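# Transfer the green pen from blue plate to white plate

## Task

Take the green pen off the blue plate and leave it lying on the white plate, with neither gripper still in contact with the pen at the end.

## Robot and tools

Robot: two arms, left_arm and right_arm, each with a two-finger gripper and a wrist camera. Base poses in the scene frame: left_arm at (-0.015, +0.340, 0) m, quat_wxyz (+1.000, 0, 0, -0.004); right_arm at (+0.046, -0.370, 0) m, quat_wxyz (+1.000, 0, 0, +0.015). A camera stand sits behind the arms. Loose objects may occasionally get a small push from outside.

Frames: the scene frame has its origin at table-top height, halfway between the nominal bases, +z up, +x out over the table, +y toward left_arm. Fixed cameras and the table use the scene frame. Everything about a hand (position, quaternion, velocities, Hand target, wrist-camera poses) is given in that arm's own base frame. The fingers point along the gripper's +z axis and close along its y axis. end_effector_position is the spot between the pads, about 1 cm short of the fingertips. Reported poses may be off by a few cm, worse at long reach.

Row layout (shared by execute_actions and move): one flat list of 16 numbers covering both arms, even if only one moves: left_arm x, y, z (metres), qw, qx, qy, qz (w first), opening; then the same eight for right_arm. Position and quaternion are absolute targets in that arm's base frame, not offsets. Opening runs from -1 (closed) to +1 (fully open, 0.093 m).

execute_actions(actions, cameras): actions is a list of actions; each action is a list of up to 15 rows, one per 1/30 s step; fewer rows means the last row repeats to fill 15. An action is rejected for both arms if any target lies over 0.6 m from that gripper's current position along any of its axes; a malformed action, or a first action failing that check against the latest state, rejects the whole call. An empty actions list returns full state plus all images. cameras: list of names, ["all"], or []; an unknown name invalidates the call. For an idle arm, resend its last reported pose and desired opening each call; keep a fixed quaternion in every row rather than copying the drifting measured one.

move(target, speed, blend, opening_speed, grip_force, blocking, cameras): target is one 16-number row or a list of up to 15 rows (no 0.6 m limit); grippers travel in straight lines from the Hand target, all finishing together, within 10 s total. speed: m/s, 0.002 to 2.9, default 0.25 (rotation up to twice that in rad/s), one value or one per target. blend: corner rounding radius in metres for lists; 0 means stop at each point. opening_speed: per second on the -1..+1 scale, at least 0.2. grip_force: newtons per pad, 10 to 50 (50 is full, the start value), one value or one per arm; it persists, and lower values close slowly (about 4 s at 40, 16 s at 10). blocking=false returns after about 0.5 s while motion continues; a new move takes over from the old one. The result adds a move: line: done, off_target, moving, held, fault, plus limits=paced (pose clipped) or limits=held (steps withheld). done means within 10 mm and 2 degrees at rest; neither done nor off_target tells you about contact. Paths ignore obstacles and the other arm; fast moves overshoot and hit harder.

wait(seconds 0 to 10): holds last commands; a running move carries on. stop(): brakes a running move. zoom_image(camera, region [x0, y0, x1, y1] pixels, origin top-left, at most 504 x 504) enlarges part of the newest image. finished_scene(scene 1 or 2) ends the scene permanently; the goal must hold without the robot.

Cameras: cam_head_left, cam_head_right, cam_left_wrist, cam_right_wrist, each 672x504. Image left/right does not match arm names.

Controller behaviour: orientation commands are clipped to 40 degrees from the measured one per step; position has priority. Read Hand target and Tool commands in each result, and command any shortfall next time. Friction and gravity can leave the hand low, short or tilted, especially stretched out; small moves may fail or go sideways, so check position and orientation after each one. Routing near an arm's own base can flip its shoulder posture; go around instead.

Gripping: grip_measured is the finger motor position on the same -1..+1 scale (may read up to 0.02 high). Pads meet near -0.94; an object of width w mm sits at about -0.94 + 0.0208*w. To grip a rigid object firmly, send a value about 0.24 or more below that reading and keep sending it; round or thin items like a pen may need lower. A huge one-step drop squeezes hard briefly. To release, send well above the width reading. The last number of each arm's Joint positions is the pad gap in metres (floors at zero). Joint torques follow Joint positions order (gripper excluded), include gravity, and the first three wrap at ±28 N m.

Joint ranges (rad): waist -2.618 to 3.054, shoulder 0 to 3.142, elbow 0 to 3.142 (straight 2.901), wrist pitch and yaw -1.571 to 1.571, wrist roll -2.094 to 2.094.

Avoid: dropping the pen or releasing it while moving, anything leaving the table, hard impacts on fixtures or the table, any contact between the two arms (including closing on the other gripper), wrist-camera cables touching things (counts as touching), and pushing into unreachable poses. Motor heat: MOTOR HOT at 75 °C, at 90 °C the arm folds and idles for the rest of the scene, at 100 °C it collapses. Time and smooth, low-effort motion matter; the scene keeps running while you think.

Each tool is called after "Emit:" as name([rows], argument=value, ...), one row to a line, values as JSON.

## Session

Emit:
execute_actions(actions=[])

Scene clock: 0.00 s.
left_arm: end_effector_position=(+0.3778, +0.0433, +0.0662) grip_measured=+1.000 end_effector_quat_wxyz=(+0.538, -0.102, +0.832, +0.092) | right_arm: end_effector_position=(+0.3883, -0.0296, +0.0658) grip_measured=+1.000 end_effector_quat_wxyz=(+0.518, +0.069, +0.847, -0.101)
Joint positions: left_arm=[-0.004 1.596 0.356 0.807 -0.27 -0.075 0.093] | right_arm=[0.046 1.599 0.425 0.694 0.285 0.036 0.093]
Joint velocities: within noise
Joint torques (N m): no reading
Motor temperatures (°C): left_arm=[26 28 30 30 26 28 26] | right_arm=[27 30 26 26 26 27 27]
Heat: left arm: 30 °C; right arm: 30 °C.
Hand target: left_arm +0.3805, +0.0433, +0.0712; +0.544, -0.103, +0.828, +0.092 | right_arm +0.3904, -0.0295, +0.0699; +0.523, +0.070, +0.844, -0.100
Tool commands: left_gripper/opening=+1.0 right_gripper/opening=+1.0

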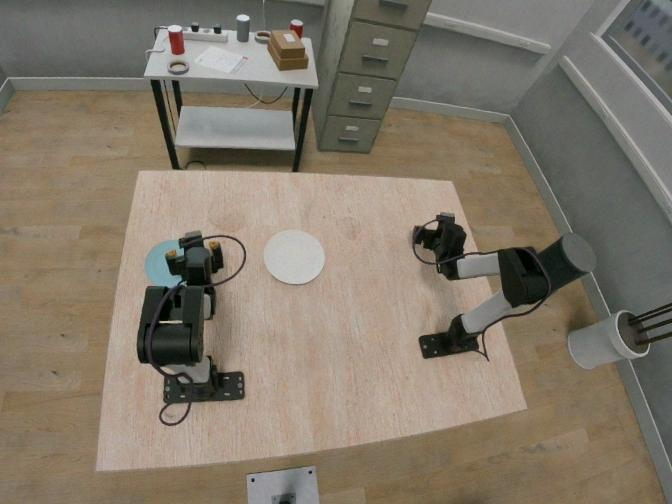

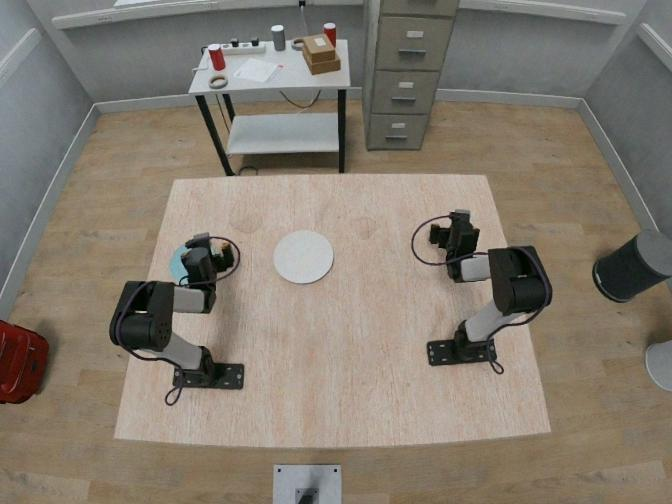

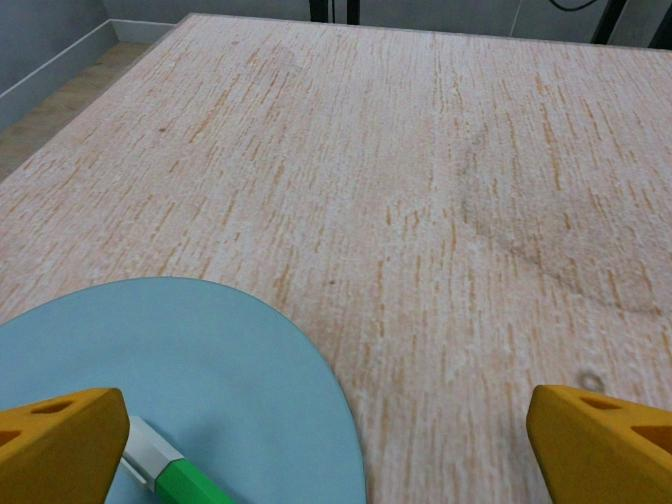

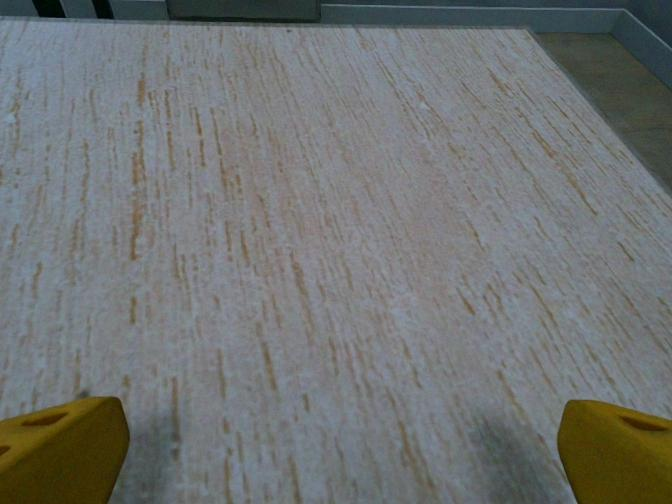

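Emit:
move([
  [0.33,0.05,0.22,0.26,0,0.966,0,1,0.3904,-0.0295,0.0699,0.523,0.07,0.844,-0.1,1],
], speed=0.5, cameras=["cam_head_left","cam_head_right","cam_left_wrist"])

Scene clock: 8.90 s.
left_arm: end_effector_position=(+0.3271, +0.0520, +0.2110) grip_measured=+1.000 end_effector_quat_wxyz=(+0.258, -0.013, +0.966, +0.008) | right_arm: end_effector_position=(+0.3883, -0.0296, +0.0658) grip_measured=+1.000 end_effector_quat_wxyz=(+0.518, +0.069, +0.847, -0.101)
Joint positions: left_arm=[0.196 1.357 1.315 -1.012 0.076 0.149 0.093] | right_arm=[0.046 1.599 0.425 0.694 0.285 0.036 0.093]
Joint torques (N m): left_arm=[0.61 -3.21 11.52 1.26 0.29 0.2] | right_arm=[0.23 -6.05 5.26 2.64 0.01 0.08]
Heat: left arm: 32 °C; right arm: 31 °C.
Hand target: left_arm +0.3287, +0.0516, +0.2206; +0.261, -0.007, +0.965, +0.002 | right_arm +0.3904, -0.0295, +0.0699; +0.523, +0.070, +0.844, -0.100
Off the commanded pose: left_arm 0.010 m, 2 deg | right_arm 0.005 m, 1 deg.
move: done
Images, in order (width x height): cam_head_left 672x504, cam_head_right 672x504, cam_left_wrist 672x504.

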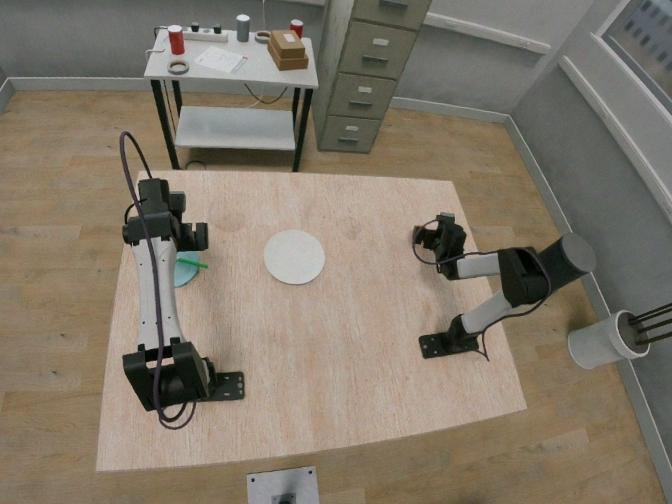

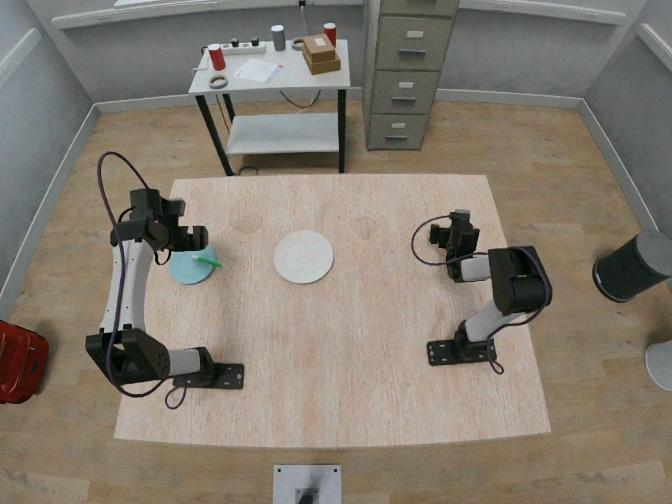

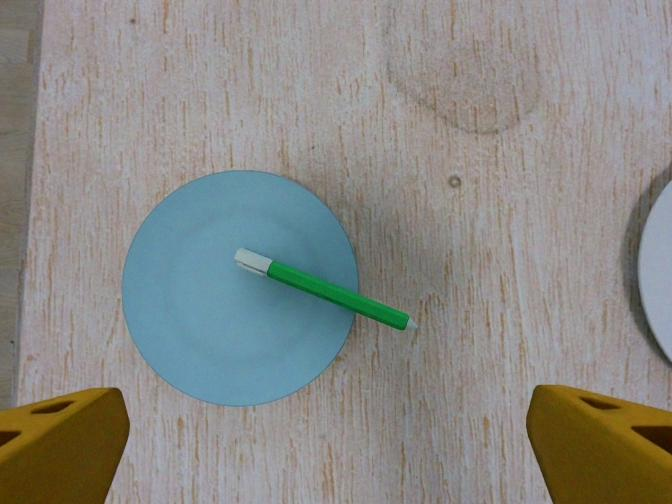

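Emit:
move([
  [0.345,0.054,0.13,0,-0.566,0.824,0,1,0.3904,-0.0295,0.0699,0.523,0.07,0.844,-0.1,1],
], speed=0.6, cameras=["cam_head_left","cam_head_right","cam_left_wrist"])

Scene clock: 35.07 s.
left_arm: end_effector_position=(+0.3387, +0.0512, +0.1257) grip_measured=+1.000 end_effector_quat_wxyz=(-0.003, -0.552, +0.834, +0.004) | right_arm: end_effector_position=(+0.3883, -0.0296, +0.0658) grip_measured=+1.000 end_effector_quat_wxyz=(+0.518, +0.069, +0.847, -0.101)
Joint positions: left_arm=[0.148 1.848 1.611 -1.342 -0.005 -1.023 0.093] | right_arm=[0.046 1.599 0.425 0.694 0.285 0.036 0.093]
Joint torques (N m): left_arm=[0.54 -5.94 10.29 0.28 0.12 -0.16] | right_arm=[0.21 -6.05 5.23 2.63 0 0.08]
Motor temperatures (°C): left_arm=[26 29 36 32 26 28 26] | right_arm=[27 32 29 33 26 27 27]
Heat: left arm: 36 °C; right arm: 33 °C.
Hand target: left_arm +0.3453, +0.0520, +0.1309; -0.001, -0.561, +0.827, -0.005 | right_arm +0.3904, -0.0295, +0.0699; +0.523, +0.070, +0.844, -0.100
Off the commanded pose: left_arm 0.008 m, 2 deg | right_arm 0.005 m, 1 deg.
move: done
Images, in order (width x height): cam_head_left 672x504, cam_head_right 672x504, cam_left_wrist 672x504.

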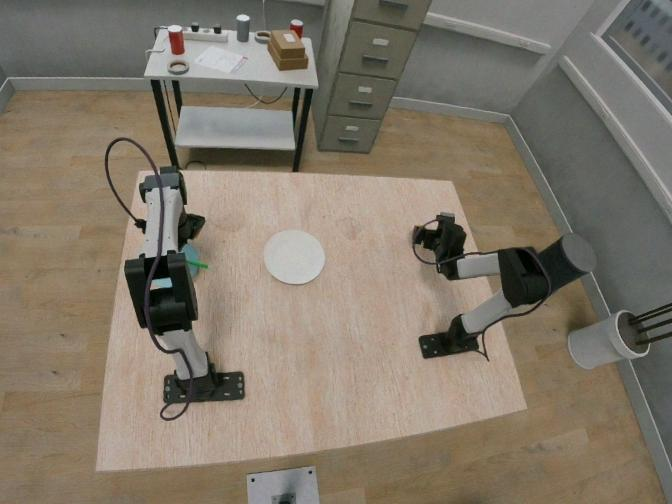

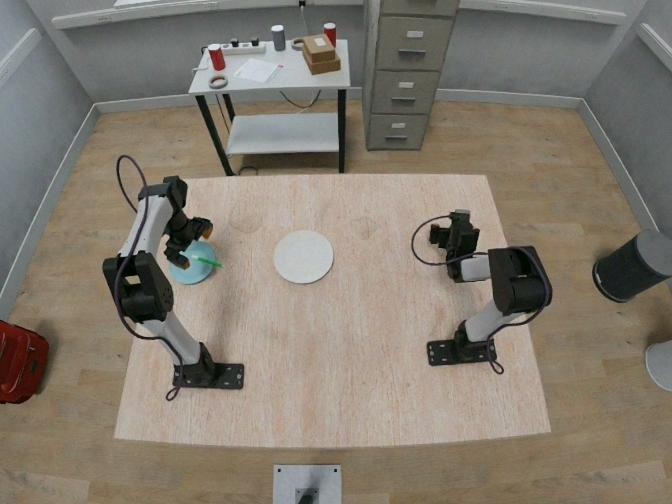

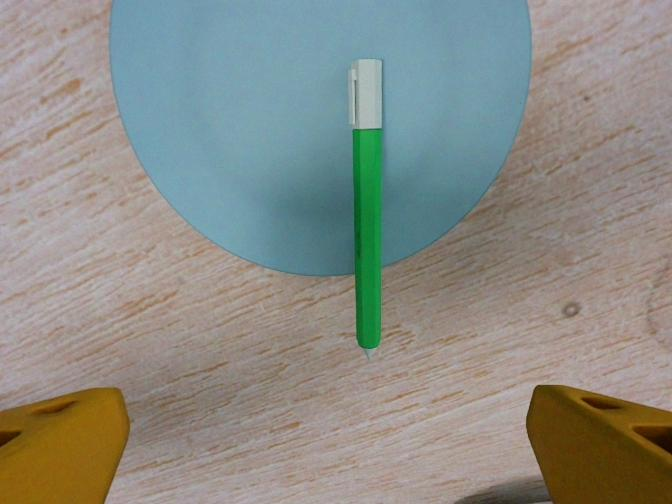

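Emit:
move([
  [0.361,0.052,0.055,0,-0.574,0.819,0,0.1,0.3904,-0.0295,0.0699,0.523,0.07,0.844,-0.1,1],
], speed=0.3, cameras=["cam_head_right","cam_left_wrist"])

Scene clock: 51.20 s.
left_arm: end_effector_position=(+0.3616, +0.0546, +0.0618) grip_measured=+0.103 end_effector_quat_wxyz=(+0.003, -0.569, +0.822, +0.001) | right_arm: end_effector_position=(+0.3883, -0.0296, +0.0658) grip_measured=+1.000 end_effector_quat_wxyz=(+0.518, +0.069, +0.847, -0.101)
Joint positions: left_arm=[0.148 1.952 1.494 -1.108 -0.005 -1.064 0.05] | right_arm=[0.046 1.599 0.425 0.694 0.285 0.036 0.093]
Joint torques (N m): left_arm=[-0.46 -7.31 5.07 0.65 0.01 -0.15] | right_arm=[0.18 -6.06 5.23 2.63 0 0.09]
Heat: left arm: 36 °C; right arm: 34 °C.
Hand target: left_arm +0.3608, +0.0520, +0.0551; +0.000, -0.574, +0.819, +0.000 | right_arm +0.3904, -0.0295, +0.0699; +0.523, +0.070, +0.844, -0.100
Off the commanded pose: left_arm 0.007 m, 1 deg | right_arm 0.005 m, 1 deg.
move: done
Images, in order (width x height): cam_head_right 672x504, cam_left_wrist 672x504.

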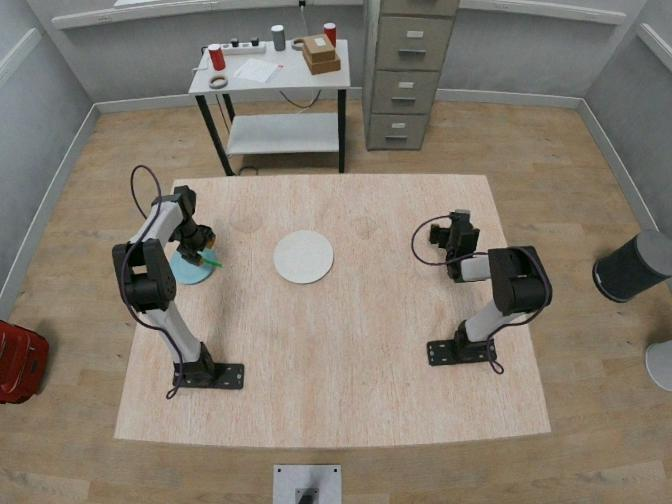

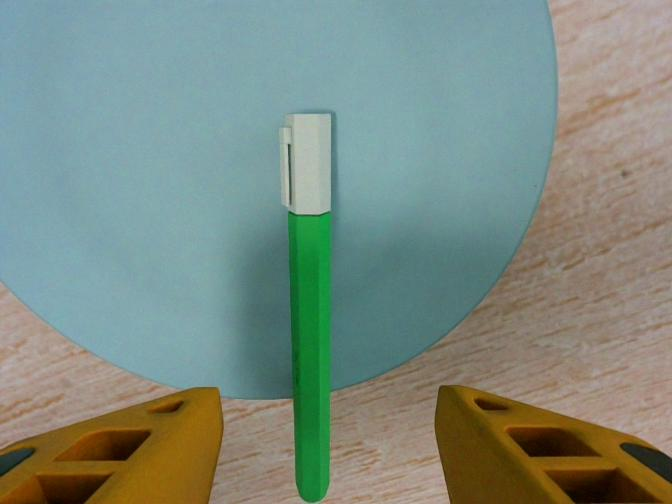

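Emit:
move([
  [0.357,0.050,0.018,0,-0.574,0.819,0,0.1,0.3904,-0.0295,0.0699,0.523,0.07,0.844,-0.1,1],
], speed=0.1, cameras=["cam_left_wrist"])

Scene clock: 58.90 s.
left_arm: end_effector_position=(+0.3582, +0.0541, +0.0287) grip_measured=+0.103 end_effector_quat_wxyz=(+0.005, -0.571, +0.821, +0.000) | right_arm: end_effector_position=(+0.3883, -0.0296, +0.0658) grip_measured=+1.000 end_effector_quat_wxyz=(+0.518, +0.069, +0.847, -0.101)
Joint positions: left_arm=[0.148 1.97 1.384 -0.975 -0.005 -1.067 0.05] | right_arm=[0.046 1.599 0.425 0.694 0.285 0.036 0.093]
Joint torques (N m): left_arm=[-0.81 -6.65 4.48 0.75 0.01 -0.15] | right_arm=[0.21 -6.08 5.24 2.63 0.01 0.08]
Heat: left arm: 35 °C; right arm: 34 °C.
Hand target: left_arm +0.3566, +0.0500, +0.0183; +0.000, -0.574, +0.819, +0.000 | right_arm +0.3904, -0.0295, +0.0699; +0.523, +0.070, +0.844, -0.100
Off the commanded pose: left_arm 0.012 m, 1 deg | right_arm 0.005 m, 1 deg.
move: off_target (left_arm)
Images, in order (width x height): cam_left_wrist 672x504.

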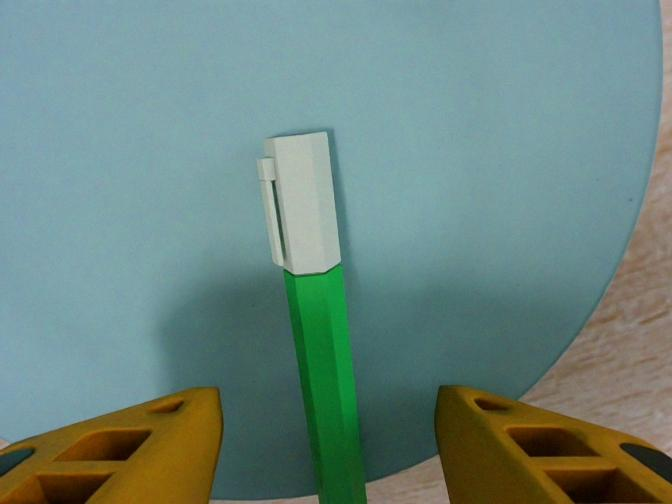

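Emit:
move([
  [0.356,0.049,0.009,0,-0.574,0.819,0,0.1,0.3904,-0.0295,0.0699,0.523,0.07,0.844,-0.1,1],
  [0.356,0.049,0.009,0,-0.574,0.819,0,-0.95,0.3904,-0.0295,0.0699,0.523,0.07,0.844,-0.1,1],
], speed=0.08, opening_speed=0.8, cameras=["cam_left_wrist"])

Scene clock: 67.27 s.
left_arm: end_effector_position=(+0.3664, +0.0540, +0.0238) grip_measured=-0.882 end_effector_quat_wxyz=(+0.023, -0.571, +0.821, -0.009) | right_arm: end_effector_position=(+0.3883, -0.0296, +0.0658) grip_measured=+1.000 end_effector_quat_wxyz=(+0.518, +0.069, +0.847, -0.101)
Joint positions: left_arm=[0.144 1.972 1.364 -0.914 -0.005 -1.072 0.003] | right_arm=[0.046 1.599 0.425 0.694 0.285 0.036 0.093]
Joint torques (N m): left_arm=[-0.68 -6.13 4.1 0.56 0.01 -0.13] | right_arm=[0.21 -6.06 5.22 2.63 0.01 0.08]
Heat: left arm: 35 °C; right arm: 35 °C.
Hand target: left_arm +0.3558, +0.0492, +0.0096; +0.000, -0.574, +0.819, +0.000 | right_arm +0.3904, -0.0295, +0.0699; +0.523, +0.070, +0.844, -0.100
Off the commanded pose: left_arm 0.019 m, 3 deg | right_arm 0.005 m, 1 deg.
move: off_target (left_arm); target 2's new opening was sent with left_arm's hand 0.017 m and 2 deg from that target
Images, in order (width x height): cam_left_wrist 672x504.

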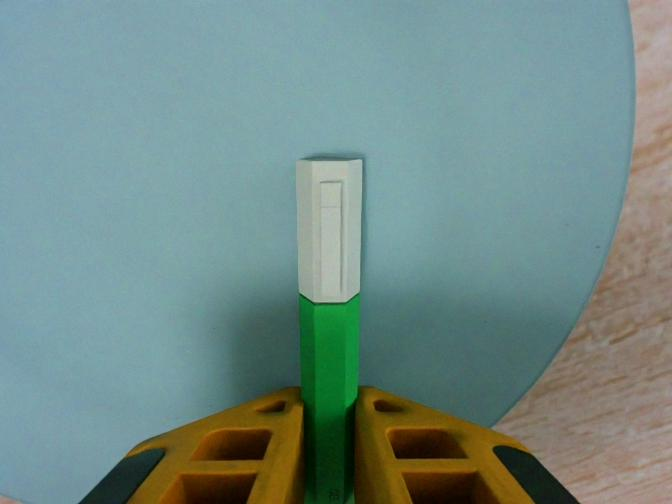

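Emit:
move([
  [0.356,0.049,0.09,0,-0.574,0.819,0,-0.95,0.3904,-0.0295,0.0699,0.523,0.07,0.844,-0.1,1],
  [0.345,-0.16,0.11,0,-0.276,0.961,0,-0.95,0.3904,-0.0295,0.0699,0.523,0.07,0.844,-0.1,1],
], speed=[0.15,0.3], blend=[0.03,0], cameras=["cam_head_left","cam_head_right","cam_left_wrist"])

Scene clock: 76.93 s.
left_arm: end_effector_position=(+0.3373, -0.1568, +0.1050) grip_measured=-0.891 end_effector_quat_wxyz=(-0.005, -0.280, +0.960, +0.007) | right_arm: end_effector_position=(+0.3883, -0.0296, +0.0658) grip_measured=+1.000 end_effector_quat_wxyz=(+0.518, +0.069, +0.847, -0.101)
Joint positions: left_arm=[-0.437 1.975 1.7 -1.312 -0.005 -1.006 0.002] | right_arm=[0.046 1.599 0.425 0.694 0.285 0.036 0.093]
Joint torques (N m): left_arm=[0.31 -6.86 10.43 0.27 -0.02 0.18] | right_arm=[0.21 -6.06 5.19 2.63 0 0.08]
Heat: left arm: 34 °C; right arm: 35 °C.
Hand target: left_arm +0.3443, -0.1590, +0.1100; -0.001, -0.276, +0.961, +0.002 | right_arm +0.3904, -0.0295, +0.0699; +0.523, +0.070, +0.844, -0.100
Off the commanded pose: left_arm 0.010 m, 1 deg | right_arm 0.005 m, 1 deg.
move: done
Images, in order (width x height): cam_head_left 672x504, cam_head_right 672x504, cam_left_wrist 672x504.

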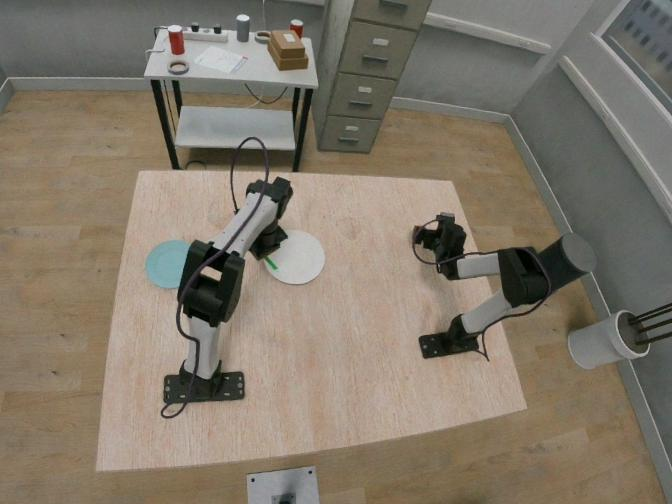

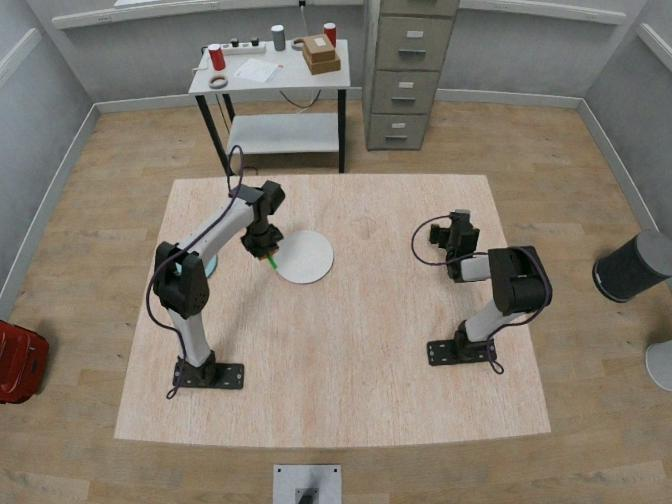

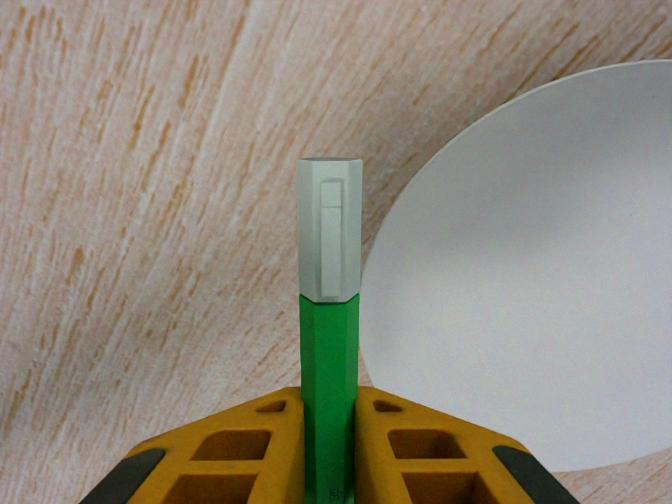

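Emit:
move([
  [0.381,-0.243,0.10,0,-0.191,0.982,0,-0.95,0.3904,-0.0295,0.0699,0.523,0.07,0.844,-0.1,1],
  [0.379,-0.241,0.018,0,-0.191,0.982,0,-0.95,0.3904,-0.0295,0.0699,0.523,0.07,0.844,-0.1,1],
], speed=[0.25,0.1], blend=[0.01,0], cameras=["cam_head_left","cam_head_right","cam_left_wrist"])

Scene clock: 90.17 s.
left_arm: end_effector_position=(+0.3796, -0.2444, +0.0307) grip_measured=-0.891 end_effector_quat_wxyz=(+0.008, -0.194, +0.981, -0.004) | right_arm: end_effector_position=(+0.3883, -0.0296, +0.0658) grip_measured=+1.000 end_effector_quat_wxyz=(+0.518, +0.069, +0.847, -0.101)
Joint positions: left_arm=[-0.574 2.309 1.927 -1.171 -0.005 -0.964 0.002] | right_arm=[0.046 1.599 0.425 0.694 0.285 0.036 0.093]
Joint torques (N m): left_arm=[0.68 -8.99 4.83 0.67 0.01 0.18] | right_arm=[0.21 -6.05 5.23 2.63 0.02 0.08]
Motor temperatures (°C): left_arm=[26 35 35 31 26 28 27] | right_arm=[27 33 30 36 26 27 27]
Heat: left arm: 35 °C; right arm: 36 °C.
Hand target: left_arm +0.3787, -0.2406, +0.0183; +0.000, -0.191, +0.982, +0.001 | right_arm +0.3904, -0.0295, +0.0699; +0.523, +0.070, +0.844, -0.100
Off the commanded pose: left_arm 0.013 m, 1 deg | right_arm 0.005 m, 1 deg.
move: off_target (left_arm)
Images, in order (width x height): cam_head_left 672x504, cam_head_right 672x504, cam_left_wrist 672x504.

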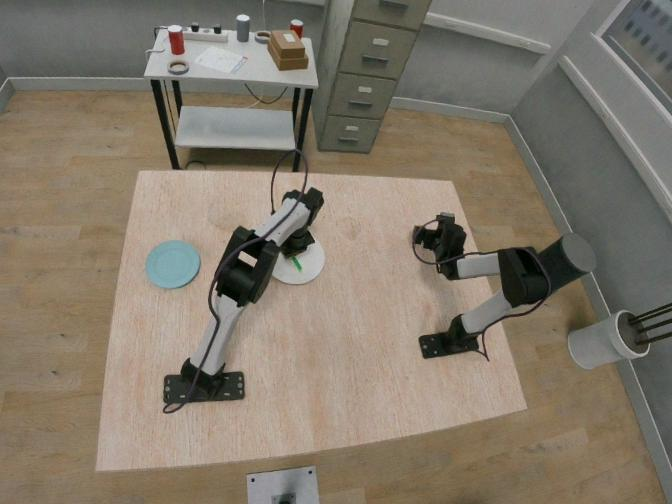

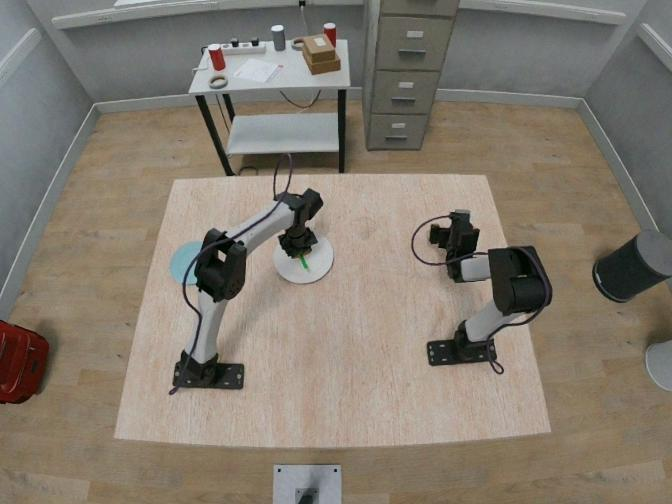

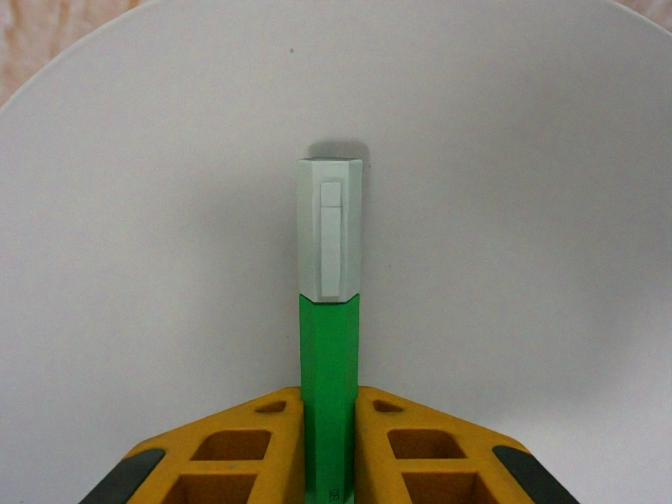

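Emit:
move([
  [0.379,-0.241,0.009,0,-0.191,0.982,0,-0.95,0.3904,-0.0295,0.0699,0.523,0.07,0.844,-0.1,1],
  [0.379,-0.241,0.009,0,-0.191,0.982,0,-0.4,0.3904,-0.0295,0.0699,0.523,0.07,0.844,-0.1,1],
  [0.377,-0.239,0.12,0,-0.191,0.982,0,-0.4,0.3904,-0.0295,0.0699,0.523,0.07,0.844,-0.1,1],
], speed=[0.05,0.05,0.15], opening_speed=0.5, cameras=["cam_head_right","cam_left_wrist"])

Scene clock: 99.97 s.
left_arm: end_effector_position=(+0.3716, -0.2392, +0.1146) grip_measured=-0.403 end_effector_quat_wxyz=(-0.003, -0.193, +0.981, +0.006) | right_arm: end_effector_position=(+0.3883, -0.0296, +0.0658) grip_measured=+1.000 end_effector_quat_wxyz=(+0.518, +0.069, +0.847, -0.101)
Joint positions: left_arm=[-0.574 2.309 2.261 -1.536 -0.005 -0.963 0.026] | right_arm=[0.046 1.599 0.425 0.694 0.285 0.036 0.093]
Joint torques (N m): left_arm=[0.79 -9.31 10.07 0.24 0.01 0.18] | right_arm=[0.21 -6.05 5.19 2.63 0.02 0.09]
Heat: left arm: 35 °C; right arm: 37 °C.
Hand target: left_arm +0.3770, -0.2390, +0.1199; +0.001, -0.191, +0.982, -0.001 | right_arm +0.3904, -0.0295, +0.0699; +0.523, +0.070, +0.844, -0.100
Off the commanded pose: left_arm 0.008 m, 1 deg | right_arm 0.005 m, 1 deg.
move: done; target 2's new opening was sent with left_arm's hand 0.018 m and 2 deg from that target
Images, in order (width x height): cam_head_right 672x504, cam_left_wrist 672x504.

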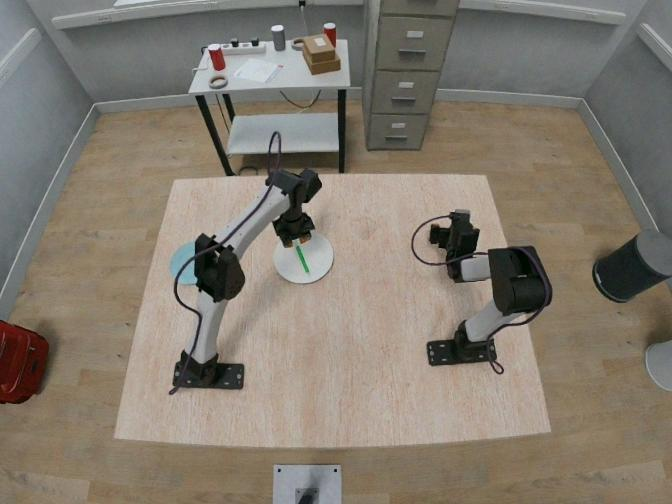

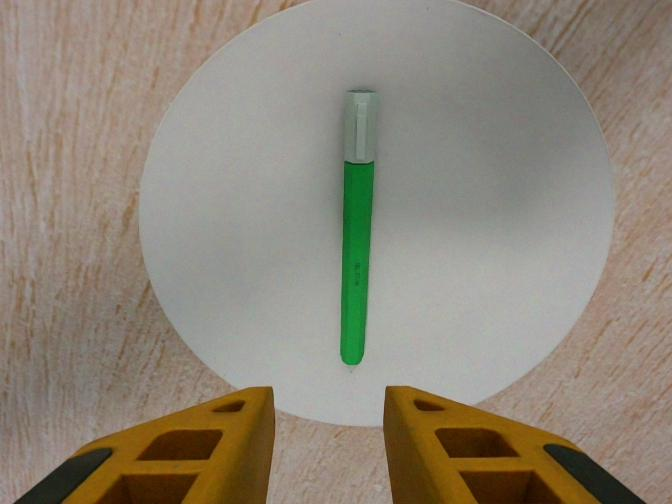

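Emit:
finished_scene(scene=1)

The scene is finished: the task was done.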